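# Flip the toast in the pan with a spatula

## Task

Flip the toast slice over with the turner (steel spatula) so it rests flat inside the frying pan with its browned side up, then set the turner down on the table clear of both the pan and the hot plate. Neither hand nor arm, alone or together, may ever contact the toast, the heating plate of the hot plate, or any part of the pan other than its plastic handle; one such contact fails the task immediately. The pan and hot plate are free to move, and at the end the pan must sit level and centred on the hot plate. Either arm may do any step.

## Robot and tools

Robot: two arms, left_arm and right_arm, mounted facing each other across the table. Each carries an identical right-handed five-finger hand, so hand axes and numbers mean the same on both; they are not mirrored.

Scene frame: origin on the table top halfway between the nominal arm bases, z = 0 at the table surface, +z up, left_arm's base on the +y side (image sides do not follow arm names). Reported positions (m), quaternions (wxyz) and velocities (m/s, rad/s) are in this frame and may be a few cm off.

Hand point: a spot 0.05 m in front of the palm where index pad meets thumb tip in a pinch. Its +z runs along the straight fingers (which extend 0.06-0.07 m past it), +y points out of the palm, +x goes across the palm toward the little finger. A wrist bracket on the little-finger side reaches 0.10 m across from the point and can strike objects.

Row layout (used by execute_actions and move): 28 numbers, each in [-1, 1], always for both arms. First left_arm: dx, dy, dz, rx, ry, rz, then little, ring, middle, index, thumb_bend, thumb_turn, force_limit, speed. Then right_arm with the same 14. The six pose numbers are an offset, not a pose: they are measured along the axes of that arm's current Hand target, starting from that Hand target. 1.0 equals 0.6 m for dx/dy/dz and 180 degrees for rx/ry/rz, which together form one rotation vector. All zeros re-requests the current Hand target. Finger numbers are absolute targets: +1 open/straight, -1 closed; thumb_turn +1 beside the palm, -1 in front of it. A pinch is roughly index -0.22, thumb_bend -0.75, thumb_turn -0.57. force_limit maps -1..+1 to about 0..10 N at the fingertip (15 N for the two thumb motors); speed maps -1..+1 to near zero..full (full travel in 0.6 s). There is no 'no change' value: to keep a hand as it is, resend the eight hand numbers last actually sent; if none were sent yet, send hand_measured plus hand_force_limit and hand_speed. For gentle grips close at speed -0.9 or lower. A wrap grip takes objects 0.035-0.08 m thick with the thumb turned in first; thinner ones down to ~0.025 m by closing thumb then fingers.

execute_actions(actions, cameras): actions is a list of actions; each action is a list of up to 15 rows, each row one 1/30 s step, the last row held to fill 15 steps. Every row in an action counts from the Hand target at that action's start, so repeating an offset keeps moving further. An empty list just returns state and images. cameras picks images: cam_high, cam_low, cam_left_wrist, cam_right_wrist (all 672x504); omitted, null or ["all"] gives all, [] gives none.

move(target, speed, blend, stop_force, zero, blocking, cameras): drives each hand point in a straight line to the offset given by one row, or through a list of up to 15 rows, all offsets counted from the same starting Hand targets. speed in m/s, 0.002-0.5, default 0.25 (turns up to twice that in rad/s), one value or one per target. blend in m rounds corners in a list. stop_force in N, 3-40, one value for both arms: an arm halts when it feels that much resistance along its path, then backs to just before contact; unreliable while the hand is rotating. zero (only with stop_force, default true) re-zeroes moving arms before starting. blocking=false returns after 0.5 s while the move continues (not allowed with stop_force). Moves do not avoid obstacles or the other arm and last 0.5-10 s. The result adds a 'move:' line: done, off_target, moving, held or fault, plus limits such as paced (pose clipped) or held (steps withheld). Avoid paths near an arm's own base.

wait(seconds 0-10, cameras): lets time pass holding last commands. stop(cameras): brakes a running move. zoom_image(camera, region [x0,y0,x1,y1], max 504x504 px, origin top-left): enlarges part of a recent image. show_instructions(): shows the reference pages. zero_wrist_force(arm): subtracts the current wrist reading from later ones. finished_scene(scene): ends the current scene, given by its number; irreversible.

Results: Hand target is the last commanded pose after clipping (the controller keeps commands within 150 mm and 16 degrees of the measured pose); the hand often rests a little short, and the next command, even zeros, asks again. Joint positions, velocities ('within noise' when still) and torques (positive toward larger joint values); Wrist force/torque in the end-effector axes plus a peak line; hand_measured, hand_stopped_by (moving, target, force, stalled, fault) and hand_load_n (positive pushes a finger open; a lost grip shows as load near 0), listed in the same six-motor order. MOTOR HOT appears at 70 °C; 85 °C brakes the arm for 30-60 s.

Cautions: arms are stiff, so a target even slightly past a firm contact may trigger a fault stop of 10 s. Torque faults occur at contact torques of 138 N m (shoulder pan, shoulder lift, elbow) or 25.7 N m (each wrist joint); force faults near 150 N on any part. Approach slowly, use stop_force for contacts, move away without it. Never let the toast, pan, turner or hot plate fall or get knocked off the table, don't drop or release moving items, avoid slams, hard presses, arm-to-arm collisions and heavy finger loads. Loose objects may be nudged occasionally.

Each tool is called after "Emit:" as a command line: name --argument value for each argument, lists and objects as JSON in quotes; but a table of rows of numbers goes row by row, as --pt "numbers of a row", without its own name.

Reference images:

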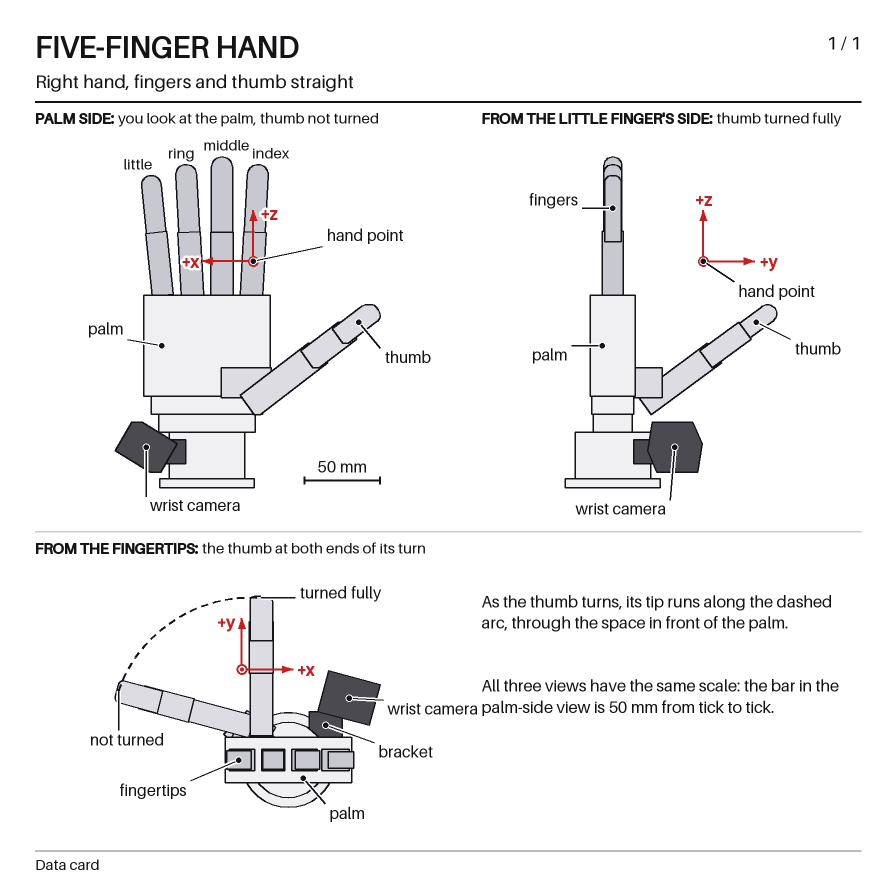

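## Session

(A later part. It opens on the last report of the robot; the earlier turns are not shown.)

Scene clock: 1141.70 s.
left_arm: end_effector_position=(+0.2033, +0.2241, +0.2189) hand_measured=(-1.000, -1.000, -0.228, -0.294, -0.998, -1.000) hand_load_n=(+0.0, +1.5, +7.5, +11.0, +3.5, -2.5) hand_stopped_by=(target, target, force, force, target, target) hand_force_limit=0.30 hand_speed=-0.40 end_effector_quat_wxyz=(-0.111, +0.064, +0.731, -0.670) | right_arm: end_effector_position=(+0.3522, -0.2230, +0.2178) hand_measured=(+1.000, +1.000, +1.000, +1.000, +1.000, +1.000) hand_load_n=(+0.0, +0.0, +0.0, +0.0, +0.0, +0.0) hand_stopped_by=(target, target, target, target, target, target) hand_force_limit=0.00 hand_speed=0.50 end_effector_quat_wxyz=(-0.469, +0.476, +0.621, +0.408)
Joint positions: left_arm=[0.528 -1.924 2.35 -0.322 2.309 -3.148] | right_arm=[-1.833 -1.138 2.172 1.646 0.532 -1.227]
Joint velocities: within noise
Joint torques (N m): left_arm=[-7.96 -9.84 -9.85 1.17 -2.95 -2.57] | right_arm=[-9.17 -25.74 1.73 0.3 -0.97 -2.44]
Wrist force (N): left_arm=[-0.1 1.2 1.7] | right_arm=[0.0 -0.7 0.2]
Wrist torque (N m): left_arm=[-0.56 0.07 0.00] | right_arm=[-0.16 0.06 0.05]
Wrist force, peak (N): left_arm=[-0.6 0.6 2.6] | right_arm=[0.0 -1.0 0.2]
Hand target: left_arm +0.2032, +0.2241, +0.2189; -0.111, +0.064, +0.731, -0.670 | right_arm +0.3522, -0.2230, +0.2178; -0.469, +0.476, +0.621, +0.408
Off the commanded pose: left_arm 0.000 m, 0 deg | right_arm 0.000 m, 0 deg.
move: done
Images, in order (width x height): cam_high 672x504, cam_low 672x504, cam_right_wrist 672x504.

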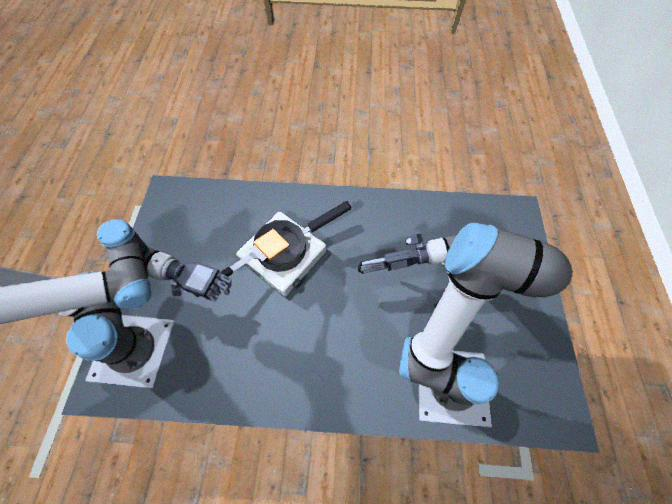

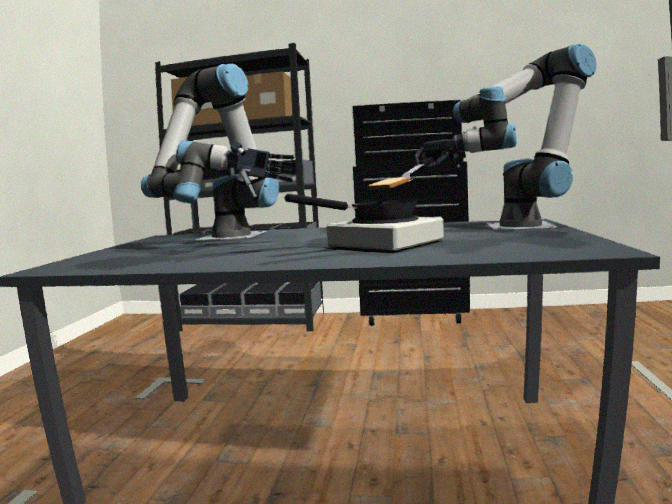

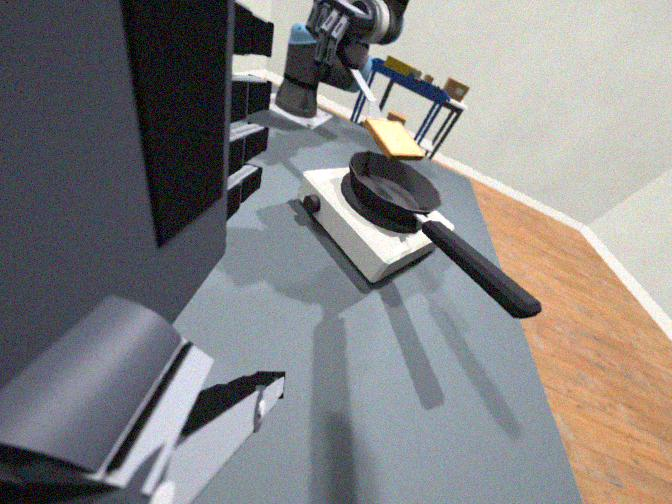

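Emit:
execute_actions --actions '[]'

Scene clock: 1159.93 s.
left_arm: end_effector_position=(+0.2032, +0.2241, +0.2189) hand_measured=(-1.000, -1.000, -0.228, -0.294, -0.998, -1.000) hand_load_n=(+0.0, +1.0, +7.0, +11.0, +4.0, -3.0) hand_stopped_by=(target, target, force, force, target, target) hand_force_limit=0.30 hand_speed=-0.40 end_effector_quat_wxyz=(-0.111, +0.064, +0.731, -0.670) | right_arm: end_effector_position=(+0.3522, -0.2230, +0.2178) hand_measured=(+1.000, +1.000, +1.000, +1.000, +1.000, +1.000) hand_load_n=(+0.0, +0.0, +0.0, +0.0, +0.0, +0.0) hand_stopped_by=(target, target, target, target, target, target) hand_force_limit=0.00 hand_speed=0.50 end_effector_quat_wxyz=(-0.469, +0.476, +0.621, +0.408)
Joint positions: left_arm=[0.528 -1.925 2.35 -0.321 2.309 -3.148] | right_arm=[-1.833 -1.138 2.172 1.646 0.532 -1.227]
Joint velocities: within noise
Joint torques (N m): left_arm=[-8.11 -12.84 -12.14 0.79 -2.56 -2.34] | right_arm=[-9.32 -25.92 1.54 0.32 -1.07 -2.51]
Wrist force (N): left_arm=[-0.5 1.1 1.5] | right_arm=[-0.1 -0.9 0.1]
Wrist torque (N m): left_arm=[-0.57 0.15 -0.03] | right_arm=[-0.19 0.08 0.03]
Wrist force, peak (N): left_arm=[-0.6 1.3 2.0] | right_arm=[-0.1 -0.9 0.1]
Hand target: left_arm +0.2032, +0.2241, +0.2189; -0.111, +0.064, +0.731, -0.670 | right_arm +0.3522, -0.2230, +0.2178; -0.469, +0.476, +0.621, +0.408
Off the commanded pose: left_arm 0.000 m, 0 deg | right_arm 0.000 m, 0 deg.

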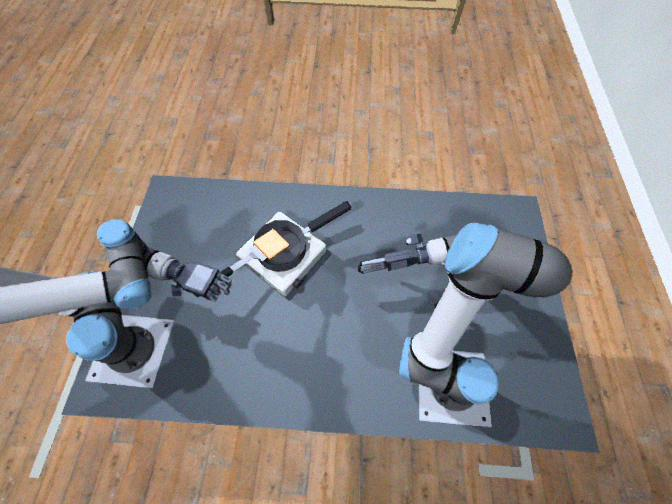

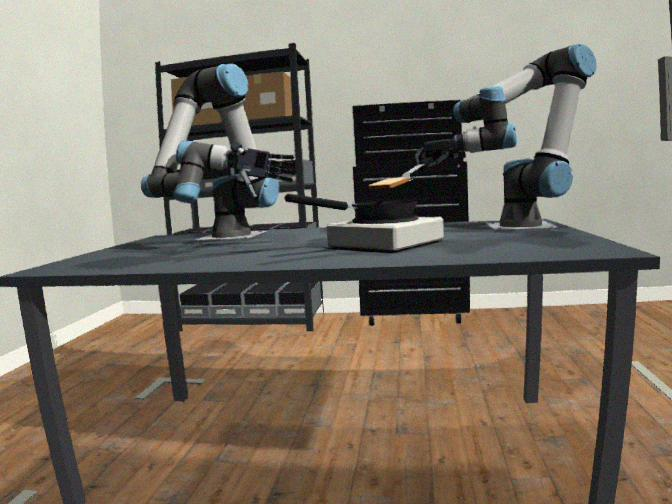

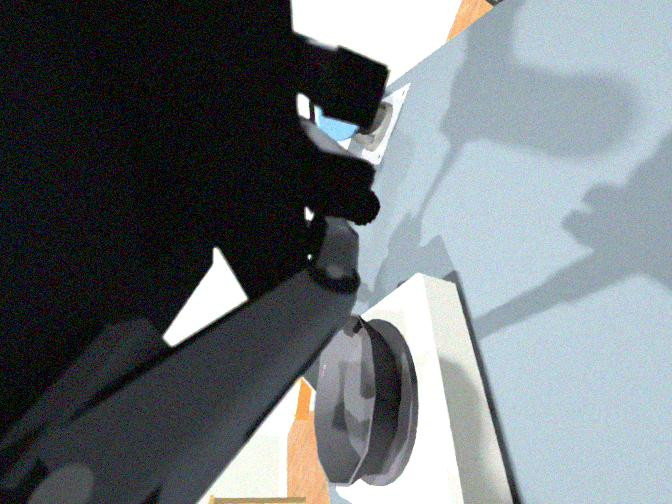

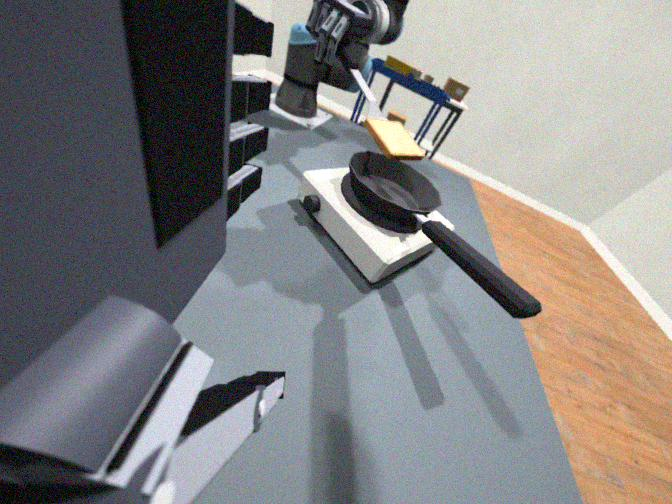

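Emit:
zoom_image --camera "cam_high" --region '[222, 200, 322, 280]'

Emit:
zoom_image --camera "cam_right_wrist" --region '[300, 60, 480, 240]'

Scaled by 5.040.

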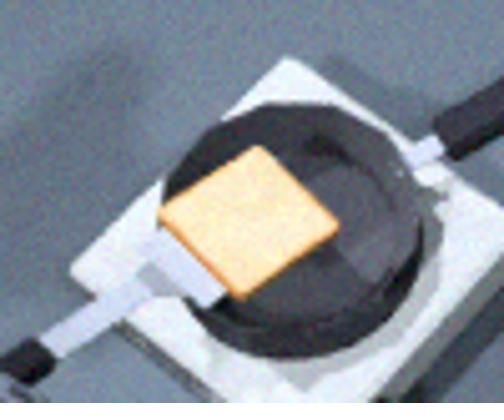

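Scaled by 2.800.

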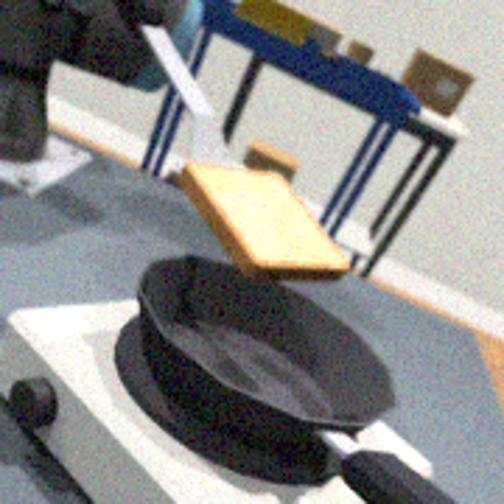

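Emit:
move --target '[0.0153,0.0647,0.0271,-0.00755,0.0015,-0.0267,-1,-1,-1,-1,-1,-1,0.3,-0.4,0,0,0,0,0,0,1,1,1,1,1,1,0,0.5]' --speed 0.04

Emit:
zoom_image --camera "cam_high" --region '[222, 200, 322, 280]'

Emit:
zoom_image --camera "cam_right_wrist" --region '[300, 60, 480, 240]'

Emit:
zoom_image --camera "cam_low" --region '[320, 140, 480, 260]'

Scene clock: 1215.50 s.
left_arm: end_effector_position=(+0.1882, +0.2143, +0.1799) hand_measured=(-1.000, -1.000, -0.228, -0.294, -0.998, -1.000) hand_load_n=(+0.0, +0.5, +7.0, +11.0, +3.5, -2.5) hand_stopped_by=(target, target, force, force, target, target) hand_force_limit=0.30 hand_speed=-0.40 end_effector_quat_wxyz=(+0.140, -0.036, -0.741, +0.656) | right_arm: end_effector_position=(+0.3522, -0.2230, +0.2178) hand_measured=(+1.000, +1.000, +1.000, +1.000, +1.000, +1.000) hand_load_n=(+0.0, +0.0, +0.0, +0.0, +0.0, +0.0) hand_stopped_by=(target, target, target, target, target, target) hand_force_limit=0.00 hand_speed=0.50 end_effector_quat_wxyz=(-0.469, +0.476, +0.621, +0.408)
Joint positions: left_arm=[0.46 -1.869 2.408 -0.41 2.247 -3.222] | right_arm=[-1.833 -1.138 2.172 1.646 0.532 -1.227]
Joint velocities: within noise
Joint torques (N m): left_arm=[-9.08 2.5 -7.51 -3.42 -2.43 -2.64] | right_arm=[-9.19 -26.12 1.73 0.28 -1.18 -2.52]
Wrist force (N): left_arm=[-0.1 0.5 1.6] | right_arm=[-0.2 -0.7 -0.1]
Wrist torque (N m): left_arm=[-0.47 0.05 0.17] | right_arm=[-0.15 0.11 0.03]
Wrist force, peak (N): left_arm=[-0.7 1.3 2.1] | right_arm=[0.0 -1.0 0.0]
Hand target: left_arm +0.1882, +0.2142, +0.1798; -0.140, +0.036, +0.741, -0.656 | right_arm +0.3522, -0.2230, +0.2178; -0.469, +0.476, +0.621, +0.408
Off the commanded pose: left_arm 0.000 m, 0 deg | right_arm 0.000 m, 0 deg.
move: done

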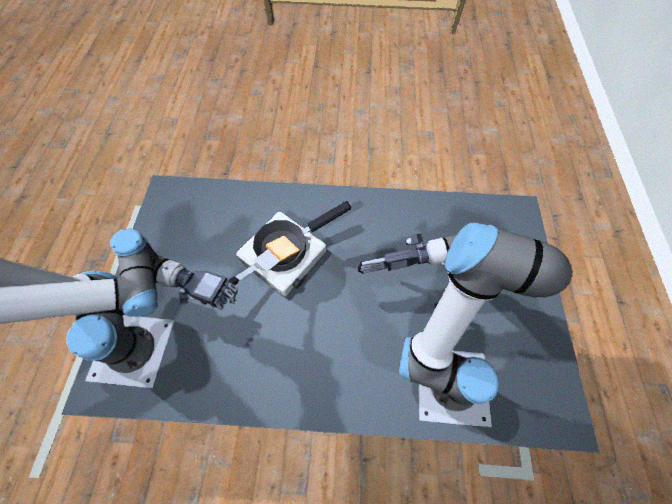

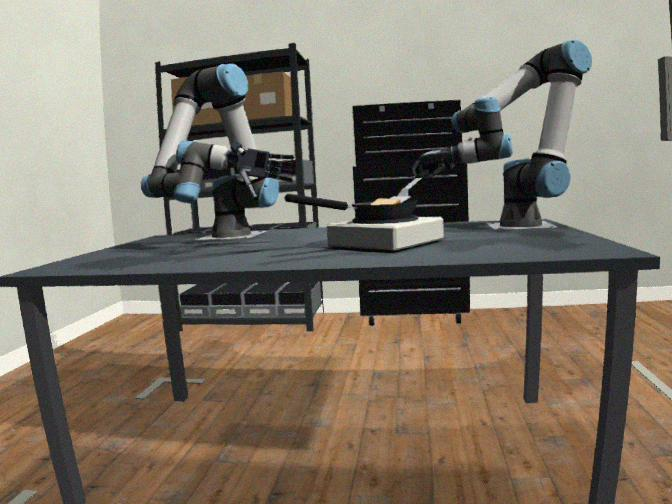

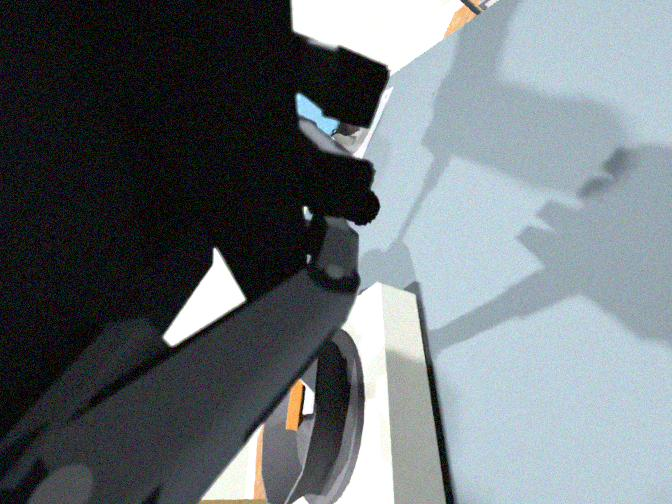

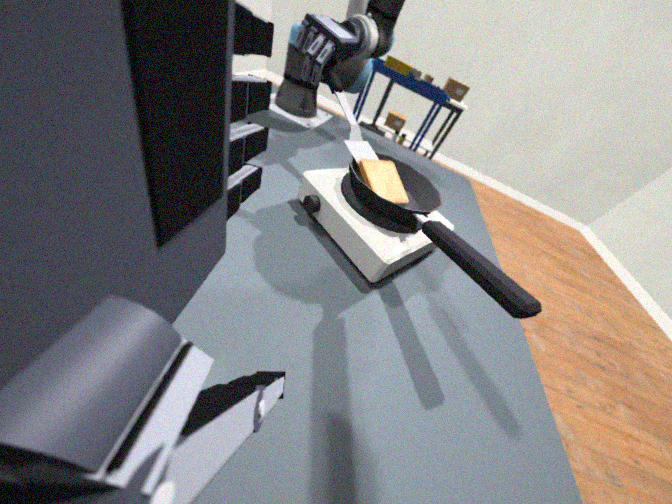

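Scaled by 5.040.

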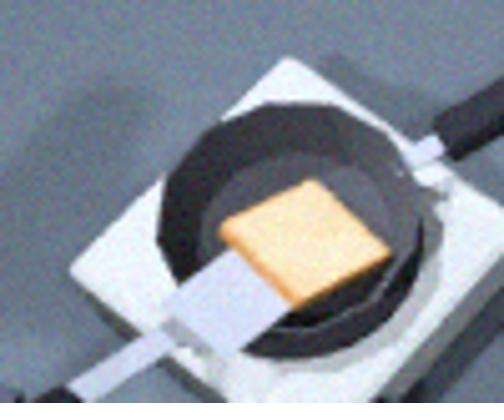

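Scaled by 2.800.

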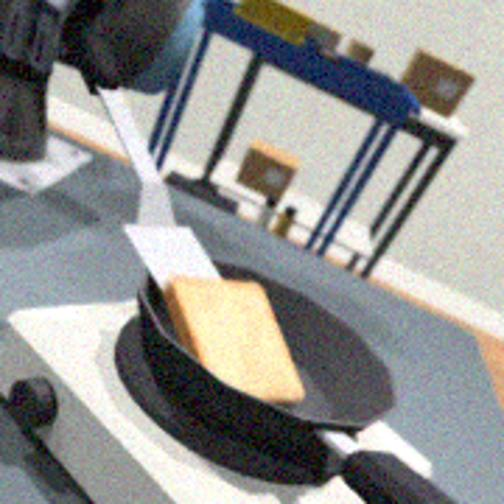

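Scaled by 3.150.

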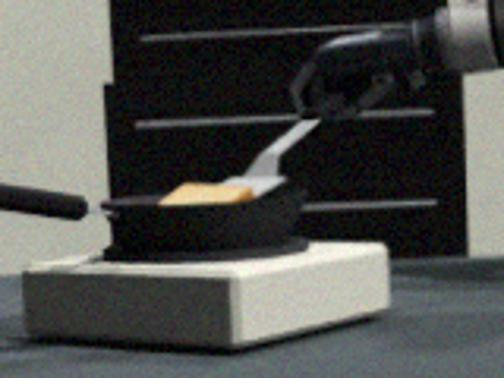

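Emit:
move --target '[-0.1203,0.0075,0.0347,0,0,0,-1,-1,-1,-1,-1,-1,0.3,-0.4,0,0,0,0,0,0,1,1,1,1,1,1,0,0.5]' --speed 0.03 --stop_force 10

Emit:
zoom_image --camera "cam_high" --region '[222, 200, 322, 280]'

Emit:
zoom_image --camera "cam_right_wrist" --region '[300, 60, 480, 240]'

Emit:
zoom_image --camera "cam_low" --region '[320, 140, 480, 260]'

Scene clock: 1255.70 s.
left_arm: end_effector_position=(+0.2515, +0.1777, +0.1618) hand_measured=(-1.000, -1.000, -0.228, -0.294, -0.998, -1.000) hand_load_n=(+0.5, +1.5, +7.0, +11.0, +3.5, -2.5) hand_stopped_by=(target, target, force, force, target, target) hand_force_limit=0.30 hand_speed=-0.40 end_effector_quat_wxyz=(+0.140, -0.036, -0.741, +0.656) | right_arm: end_effector_position=(+0.3522, -0.2230, +0.2178) hand_measured=(+1.000, +1.000, +1.000, +1.000, +1.000, +1.000) hand_load_n=(+0.0, +0.0, +0.0, +0.0, +0.0, +0.0) hand_stopped_by=(target, target, target, target, target, target) hand_force_limit=0.00 hand_speed=0.50 end_effector_quat_wxyz=(-0.469, +0.476, +0.621, +0.408)
Joint positions: left_arm=[0.618 -1.605 2.256 -0.504 2.403 -3.192] | right_arm=[-1.833 -1.138 2.172 1.646 0.532 -1.227]
Joint velocities: within noise
Joint torques (N m): left_arm=[10.02 -7.15 -31.03 -3.62 2.9 2.67] | right_arm=[-9.85 -27.05 1.75 0.4 -1.23 -2.4]
Wrist force (N): left_arm=[-0.2 1.0 2.1] | right_arm=[0.1 -0.8 0.0]
Wrist torque (N m): left_arm=[-0.57 0.07 0.04] | right_arm=[-0.16 0.07 0.04]
Wrist force, peak (N): left_arm=[-0.4 1.2 2.5] | right_arm=[0.1 -1.1 -0.1]
Hand target: left_arm +0.2515, +0.1777, +0.1618; -0.140, +0.036, +0.741, -0.656 | right_arm +0.3522, -0.2230, +0.2178; -0.469, +0.476, +0.621, +0.408
Off the commanded pose: left_arm 0.000 m, 0 deg | right_arm 0.000 m, 0 deg.
move: done

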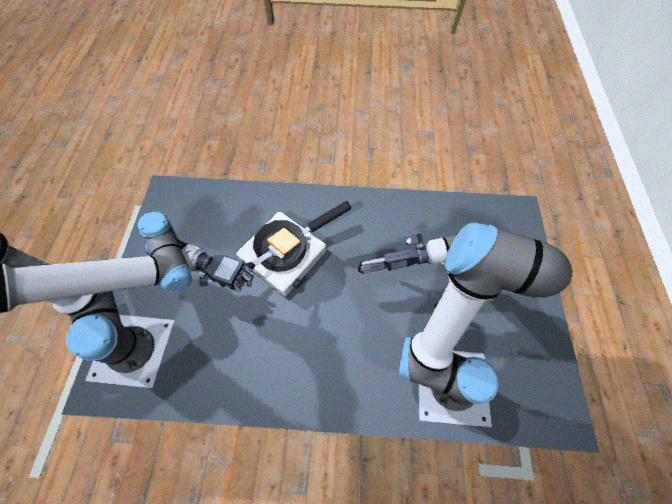

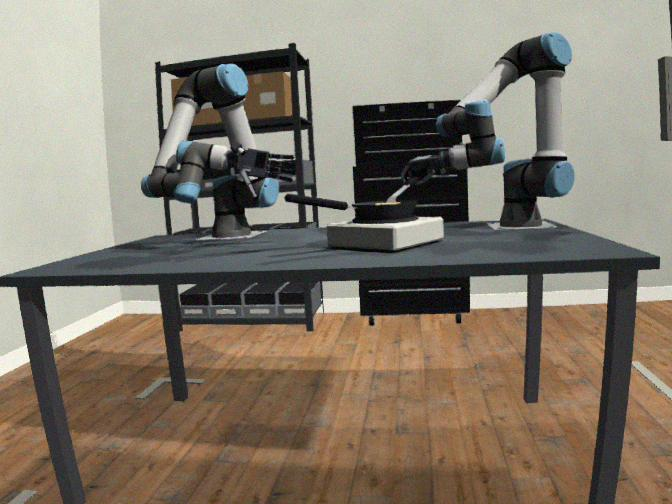

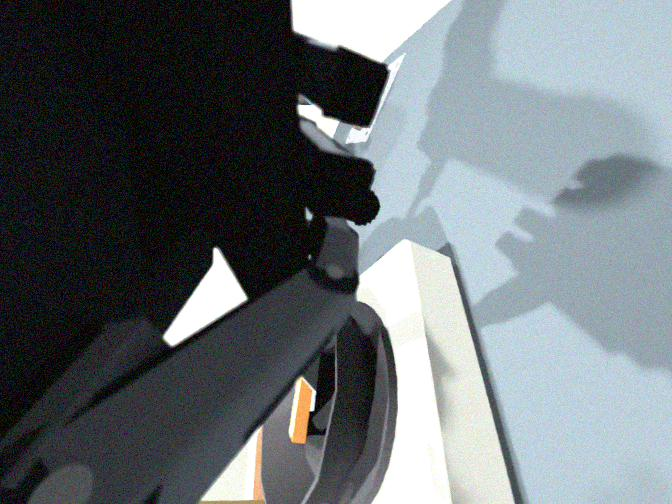

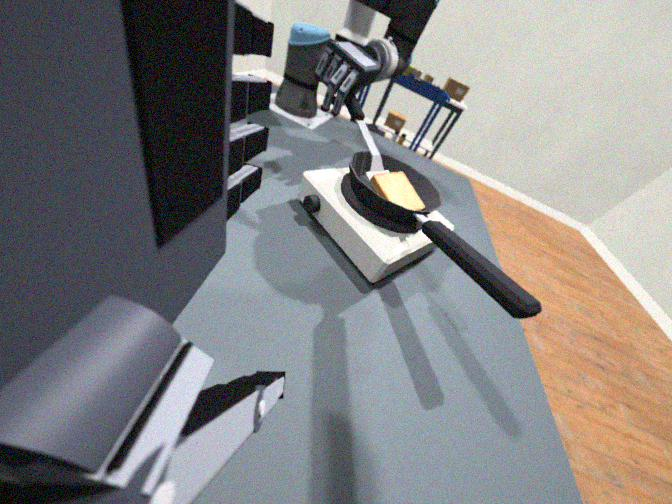

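Scaled by 5.040.

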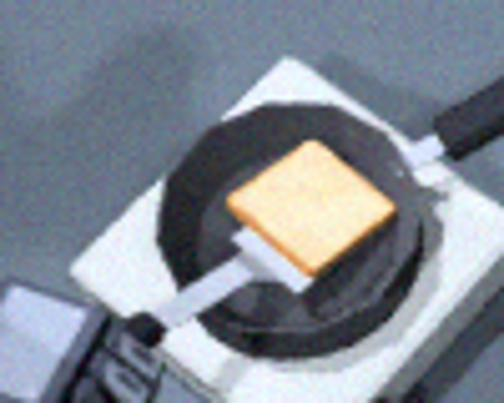

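Scaled by 2.800.

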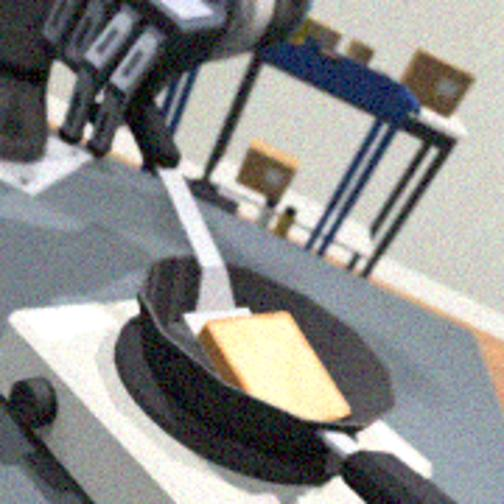

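Scaled by 3.150.

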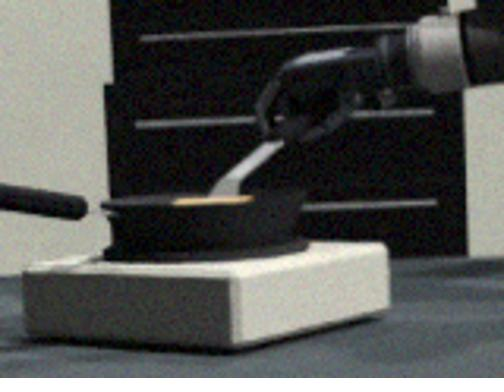

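Emit:
move --target '[0.0352,-0.0588,-0.0133,0.00913,-0.0018,0.0320,-1,-1,-1,-1,-1,-1,0.3,-0.4,0,0,0,0,0,0,1,1,1,1,1,1,0,0.5]' --speed 0.03

Emit:
zoom_image --camera "cam_high" --region '[222, 200, 322, 280]'

Emit:
zoom_image --camera "cam_right_wrist" --region '[300, 60, 480, 240]'

Emit:
zoom_image --camera "cam_low" --region '[320, 140, 480, 260]'

Scene clock: 1263.20 s.
left_arm: end_effector_position=(+0.2379, +0.1856, +0.2005) hand_measured=(-1.000, -1.000, -0.228, -0.294, -0.998, -1.000) hand_load_n=(+0.0, +1.0, +7.5, +11.0, +3.5, -3.0) hand_stopped_by=(target, target, force, force, target, target) hand_force_limit=0.30 hand_speed=-0.40 end_effector_quat_wxyz=(-0.105, +0.070, +0.729, -0.673) | right_arm: end_effector_position=(+0.3522, -0.2230, +0.2178) hand_measured=(+1.000, +1.000, +1.000, +1.000, +1.000, +1.000) hand_load_n=(+0.0, +0.0, +0.0, +0.0, +0.0, +0.0) hand_stopped_by=(target, target, target, target, target, target) hand_force_limit=0.00 hand_speed=0.50 end_effector_quat_wxyz=(-0.469, +0.476, +0.621, +0.408)
Joint positions: left_arm=[0.575 -1.738 2.279 -0.44 2.355 -3.13] | right_arm=[-1.833 -1.138 2.172 1.646 0.532 -1.227]
Joint velocities: within noise
Joint torques (N m): left_arm=[-10.35 -19.31 -7.67 1.39 -2.8 2.59] | right_arm=[-9.4 -27.25 1.97 0.32 -1.42 -2.3]
Wrist force (N): left_arm=[-0.5 0.8 1.7] | right_arm=[0.0 -0.7 0.0]
Wrist torque (N m): left_arm=[-0.60 0.12 -0.02] | right_arm=[-0.15 0.06 0.05]
Wrist force, peak (N): left_arm=[-0.3 1.5 2.5] | right_arm=[-0.2 -1.0 0.1]
Hand target: left_arm +0.2378, +0.1856, +0.2006; -0.105, +0.070, +0.729, -0.673 | right_arm +0.3522, -0.2230, +0.2178; -0.469, +0.476, +0.621, +0.408
Off the commanded pose: left_arm 0.000 m, 0 deg | right_arm 0.000 m, 0 deg.
move: done

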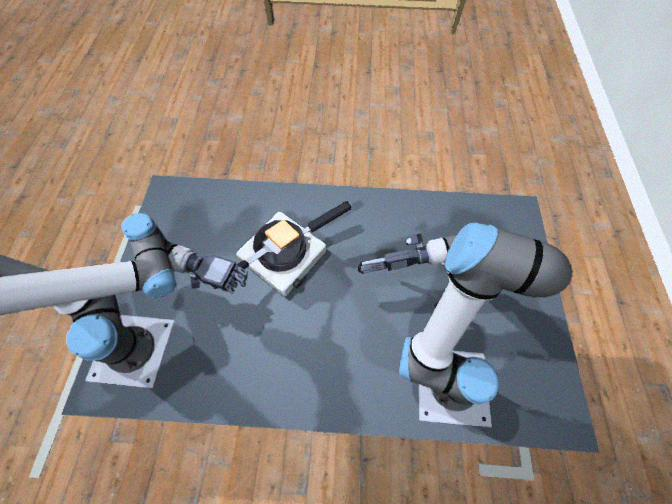

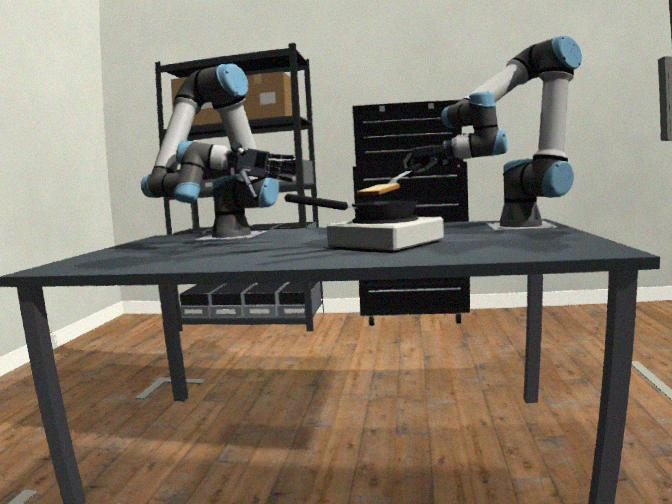

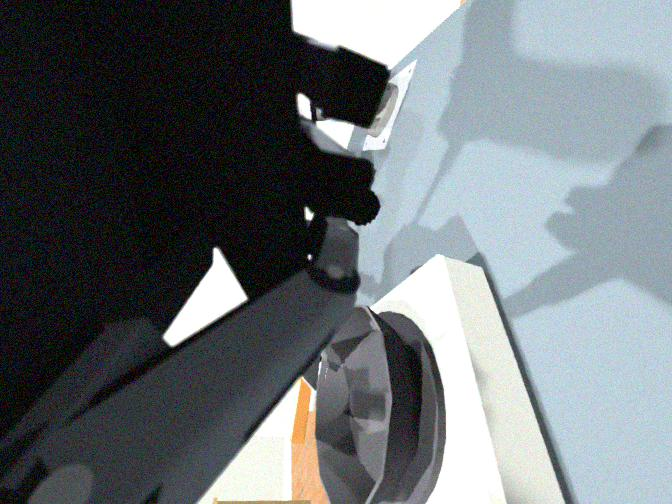

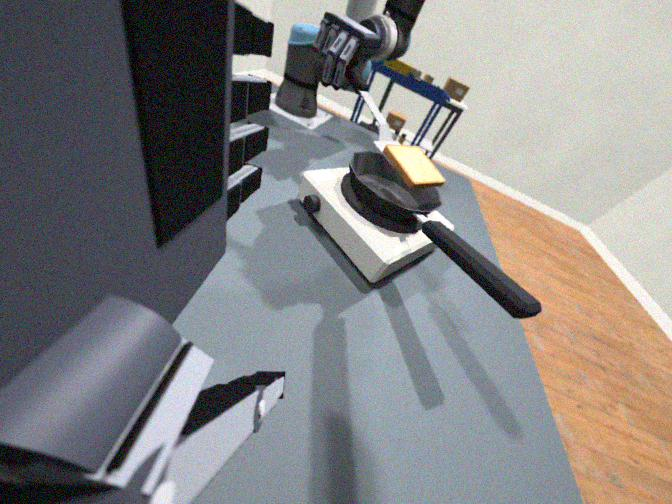

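Scaled by 5.040.

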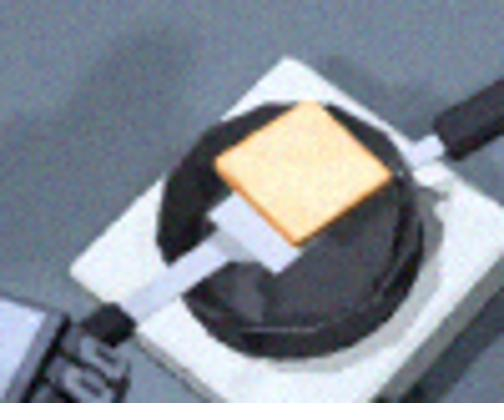

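Scaled by 2.800.

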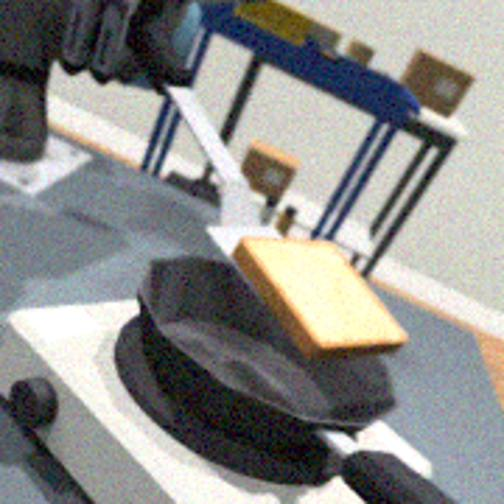

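Scaled by 3.150.

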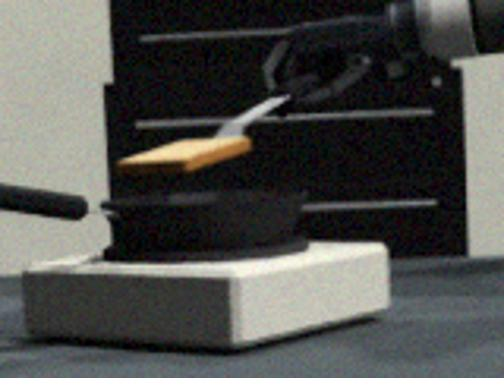

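Emit:
move --target '[0.1518,0.0563,-0.0313,0,0,0,-1,-1,-1,-1,-1,-1,0.3,-0.4,0,0,0,0,0,0,1,1,1,1,1,1,0,0.5]' --speed 0.05

Emit:
zoom_image --camera "cam_high" --region '[222, 200, 322, 280]'

Emit:
zoom_image --camera "cam_right_wrist" --region '[300, 60, 480, 240]'

Emit:
zoom_image --camera "cam_low" --region '[320, 140, 480, 260]'

Scene clock: 1286.10 s.
left_arm: end_effector_position=(+0.1530, +0.2287, +0.1737) hand_measured=(-1.000, -1.000, -0.228, -0.294, -0.998, -1.000) hand_load_n=(+0.0, +1.0, +7.5, +11.0, +3.5, -3.0) hand_stopped_by=(target, target, force, force, target, target) hand_force_limit=0.30 hand_speed=-0.40 end_effector_quat_wxyz=(-0.105, +0.070, +0.729, -0.673) | right_arm: end_effector_position=(+0.3522, -0.2230, +0.2178) hand_measured=(+1.000, +1.000, +1.000, +1.000, +1.000, +1.000) hand_load_n=(+0.0, +0.0, +0.0, +0.0, +0.0, +0.0) hand_stopped_by=(target, target, target, target, target, target) hand_force_limit=0.00 hand_speed=0.50 end_effector_quat_wxyz=(-0.469, +0.476, +0.621, +0.408)
Joint positions: left_arm=[0.254 -2.054 2.548 -0.414 2.035 -3.165] | right_arm=[-1.833 -1.138 2.172 1.646 0.532 -1.227]
Joint velocities: within noise
Joint torques (N m): left_arm=[-6.54 -7.17 -9.82 0.78 -2.96 -2.63] | right_arm=[-9.5 -27.68 1.61 0.3 -1.54 -2.34]
Wrist force (N): left_arm=[-0.2 1.5 1.9] | right_arm=[0.1 -0.8 0.1]
Wrist torque (N m): left_arm=[-0.52 0.09 0.02] | right_arm=[-0.17 0.05 0.05]
Wrist force, peak (N): left_arm=[-0.9 1.1 2.3] | right_arm=[0.2 -1.0 -0.3]
Hand target: left_arm +0.1529, +0.2287, +0.1737; -0.105, +0.070, +0.729, -0.673 | right_arm +0.3522, -0.2230, +0.2178; -0.469, +0.476, +0.621, +0.408
Off the commanded pose: left_arm 0.000 m, 0 deg | right_arm 0.000 m, 0 deg.
move: done

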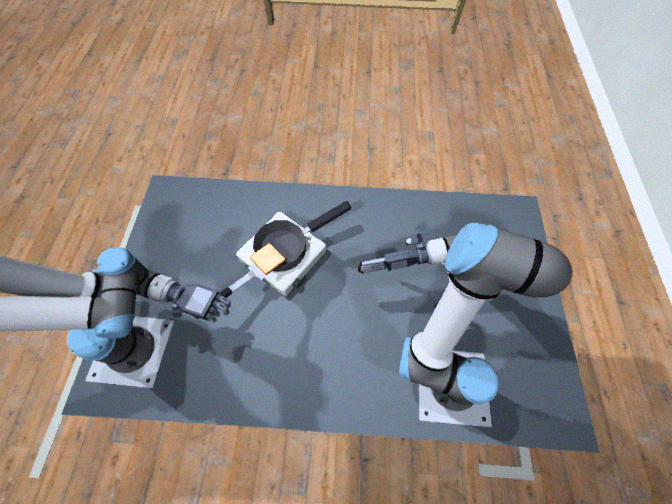

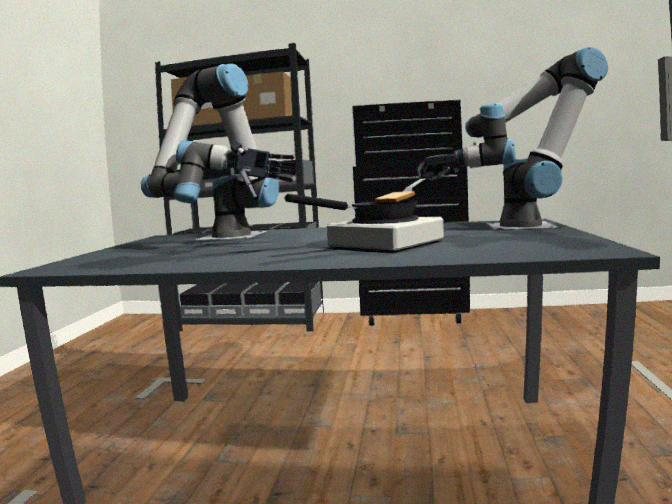

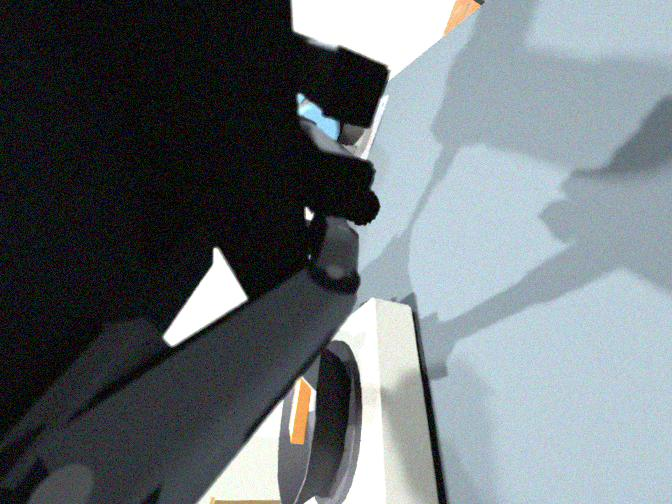

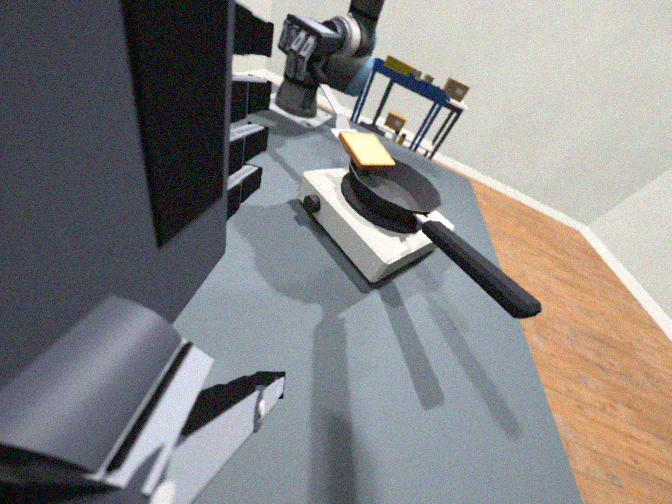

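Scaled by 5.040.

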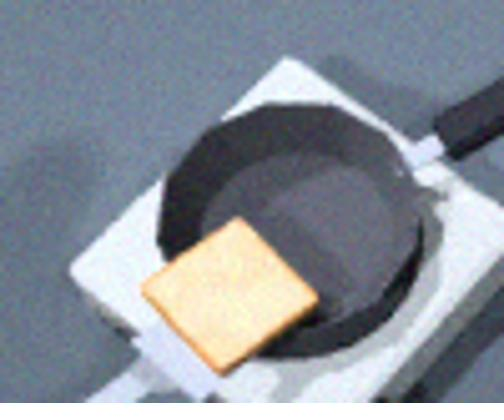

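Scaled by 2.800.

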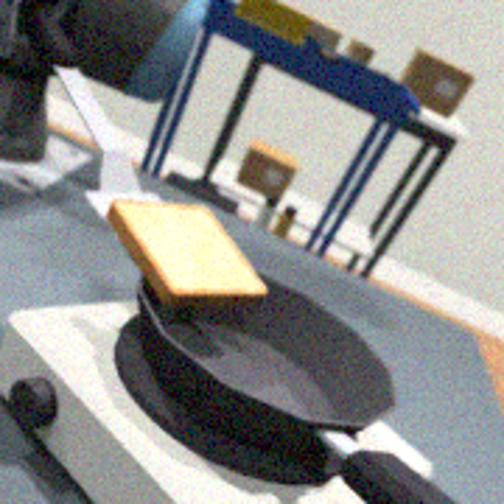

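Scaled by 3.150.

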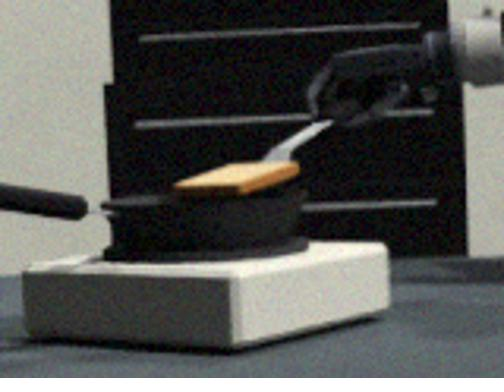

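Emit:
move --target '[-0.0100,-0.0477,0.0003,-0.01216,0.0024,-0.0427,-1,-1,-1,-1,-1,-1,0.3,-0.4,0,0,0,0,0,0,1,1,1,1,1,1,0,0.5]' --speed 0.05

Emit:
zoom_image --camera "cam_high" --region '[222, 200, 322, 280]'

Emit:
zoom_image --camera "cam_right_wrist" --region '[300, 60, 480, 240]'

Emit:
zoom_image --camera "cam_low" --region '[320, 140, 480, 260]'

Scene clock: 1295.47 s.
left_arm: end_effector_position=(+0.1598, +0.2247, +0.2018) hand_measured=(-1.000, -1.000, -0.228, -0.294, -0.998, -1.000) hand_load_n=(+0.0, +1.5, +7.0, +11.0, +4.0, -3.0) hand_stopped_by=(target, target, force, force, target, target) hand_force_limit=0.30 hand_speed=-0.40 end_effector_quat_wxyz=(+0.151, -0.025, -0.744, +0.650) | right_arm: end_effector_position=(+0.3522, -0.2230, +0.2178) hand_measured=(+1.000, +1.000, +1.000, +1.000, +1.000, +1.000) hand_load_n=(+0.0, +0.0, +0.0, +0.0, +0.0, +0.0) hand_stopped_by=(target, target, target, target, target, target) hand_force_limit=0.00 hand_speed=0.50 end_effector_quat_wxyz=(-0.469, +0.476, +0.621, +0.408)
Joint positions: left_arm=[0.346 -2.012 2.416 -0.276 2.137 -3.267] | right_arm=[-1.833 -1.138 2.172 1.646 0.532 -1.227]
Joint velocities: within noise
Joint torques (N m): left_arm=[8.02 6.61 -35.2 1.34 2.95 -2.76] | right_arm=[-9.73 -28.3 1.94 0.41 -1.65 -2.35]
Wrist force (N): left_arm=[-0.4 1.1 2.0] | right_arm=[-0.2 -0.5 0.0]
Wrist torque (N m): left_arm=[-0.56 0.05 0.05] | right_arm=[-0.12 0.09 0.04]
Wrist force, peak (N): left_arm=[-0.8 1.3 2.2] | right_arm=[0.0 -1.0 0.2]
Hand target: left_arm +0.1598, +0.2247, +0.2018; -0.151, +0.025, +0.744, -0.650 | right_arm +0.3522, -0.2230, +0.2178; -0.469, +0.476, +0.621, +0.408
Off the commanded pose: left_arm 0.000 m, 0 deg | right_arm 0.000 m, 0 deg.
move: done

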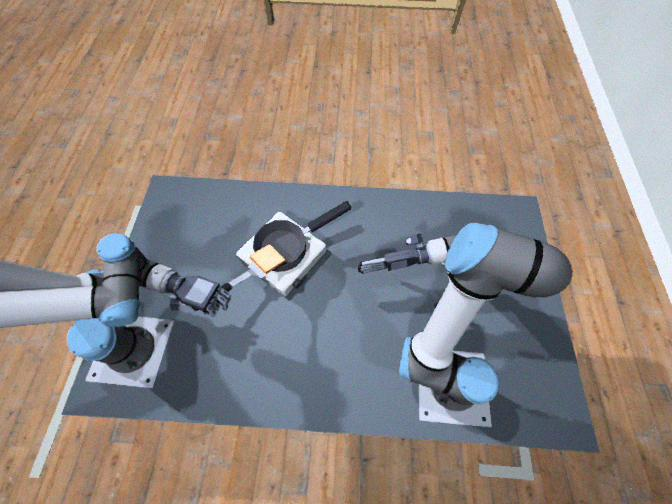

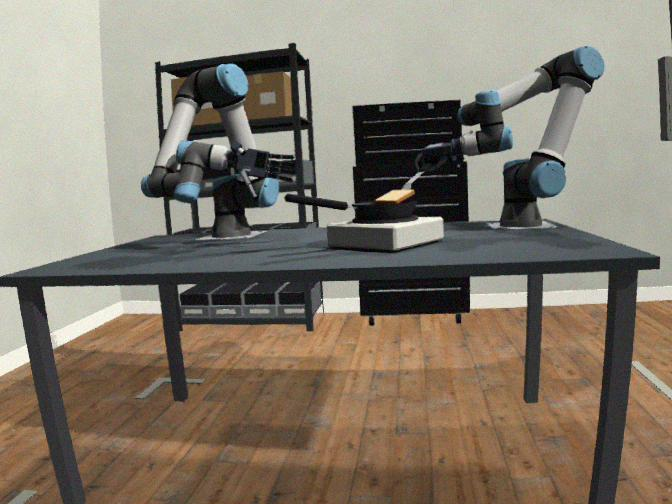

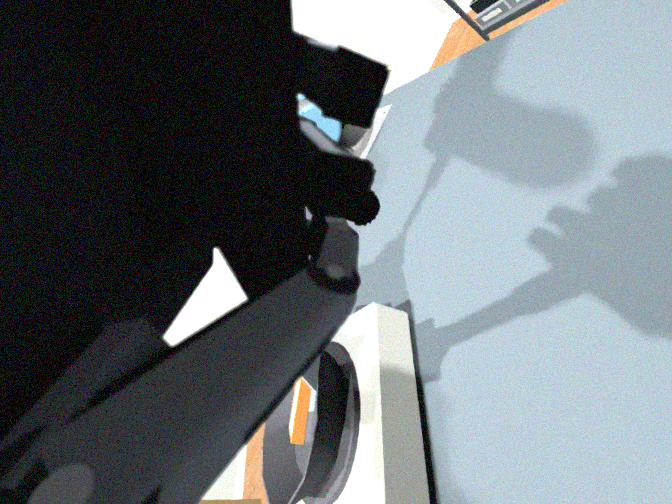

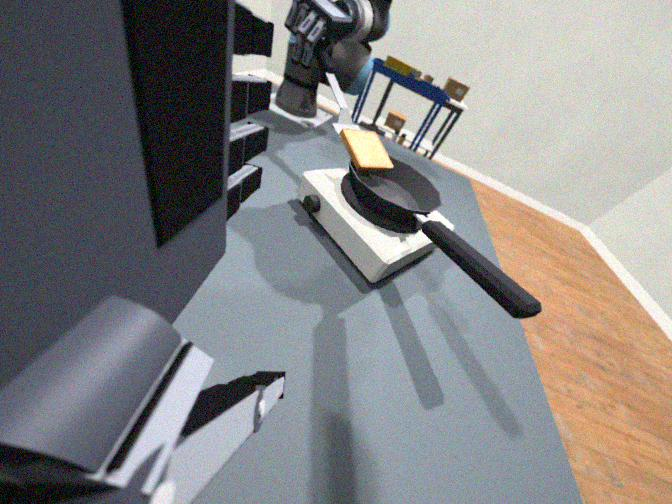

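Scaled by 5.040.

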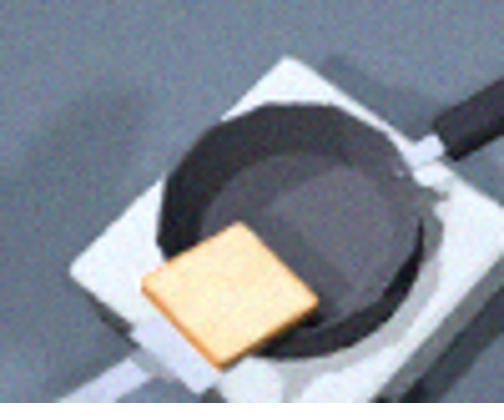

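Scaled by 2.800.

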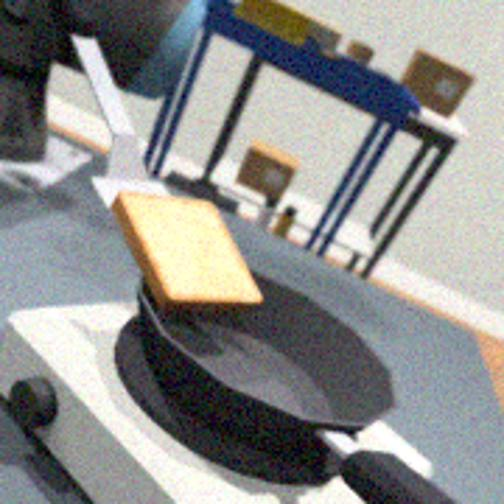

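Scaled by 3.150.

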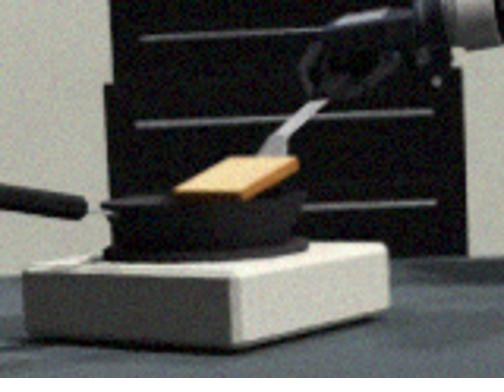

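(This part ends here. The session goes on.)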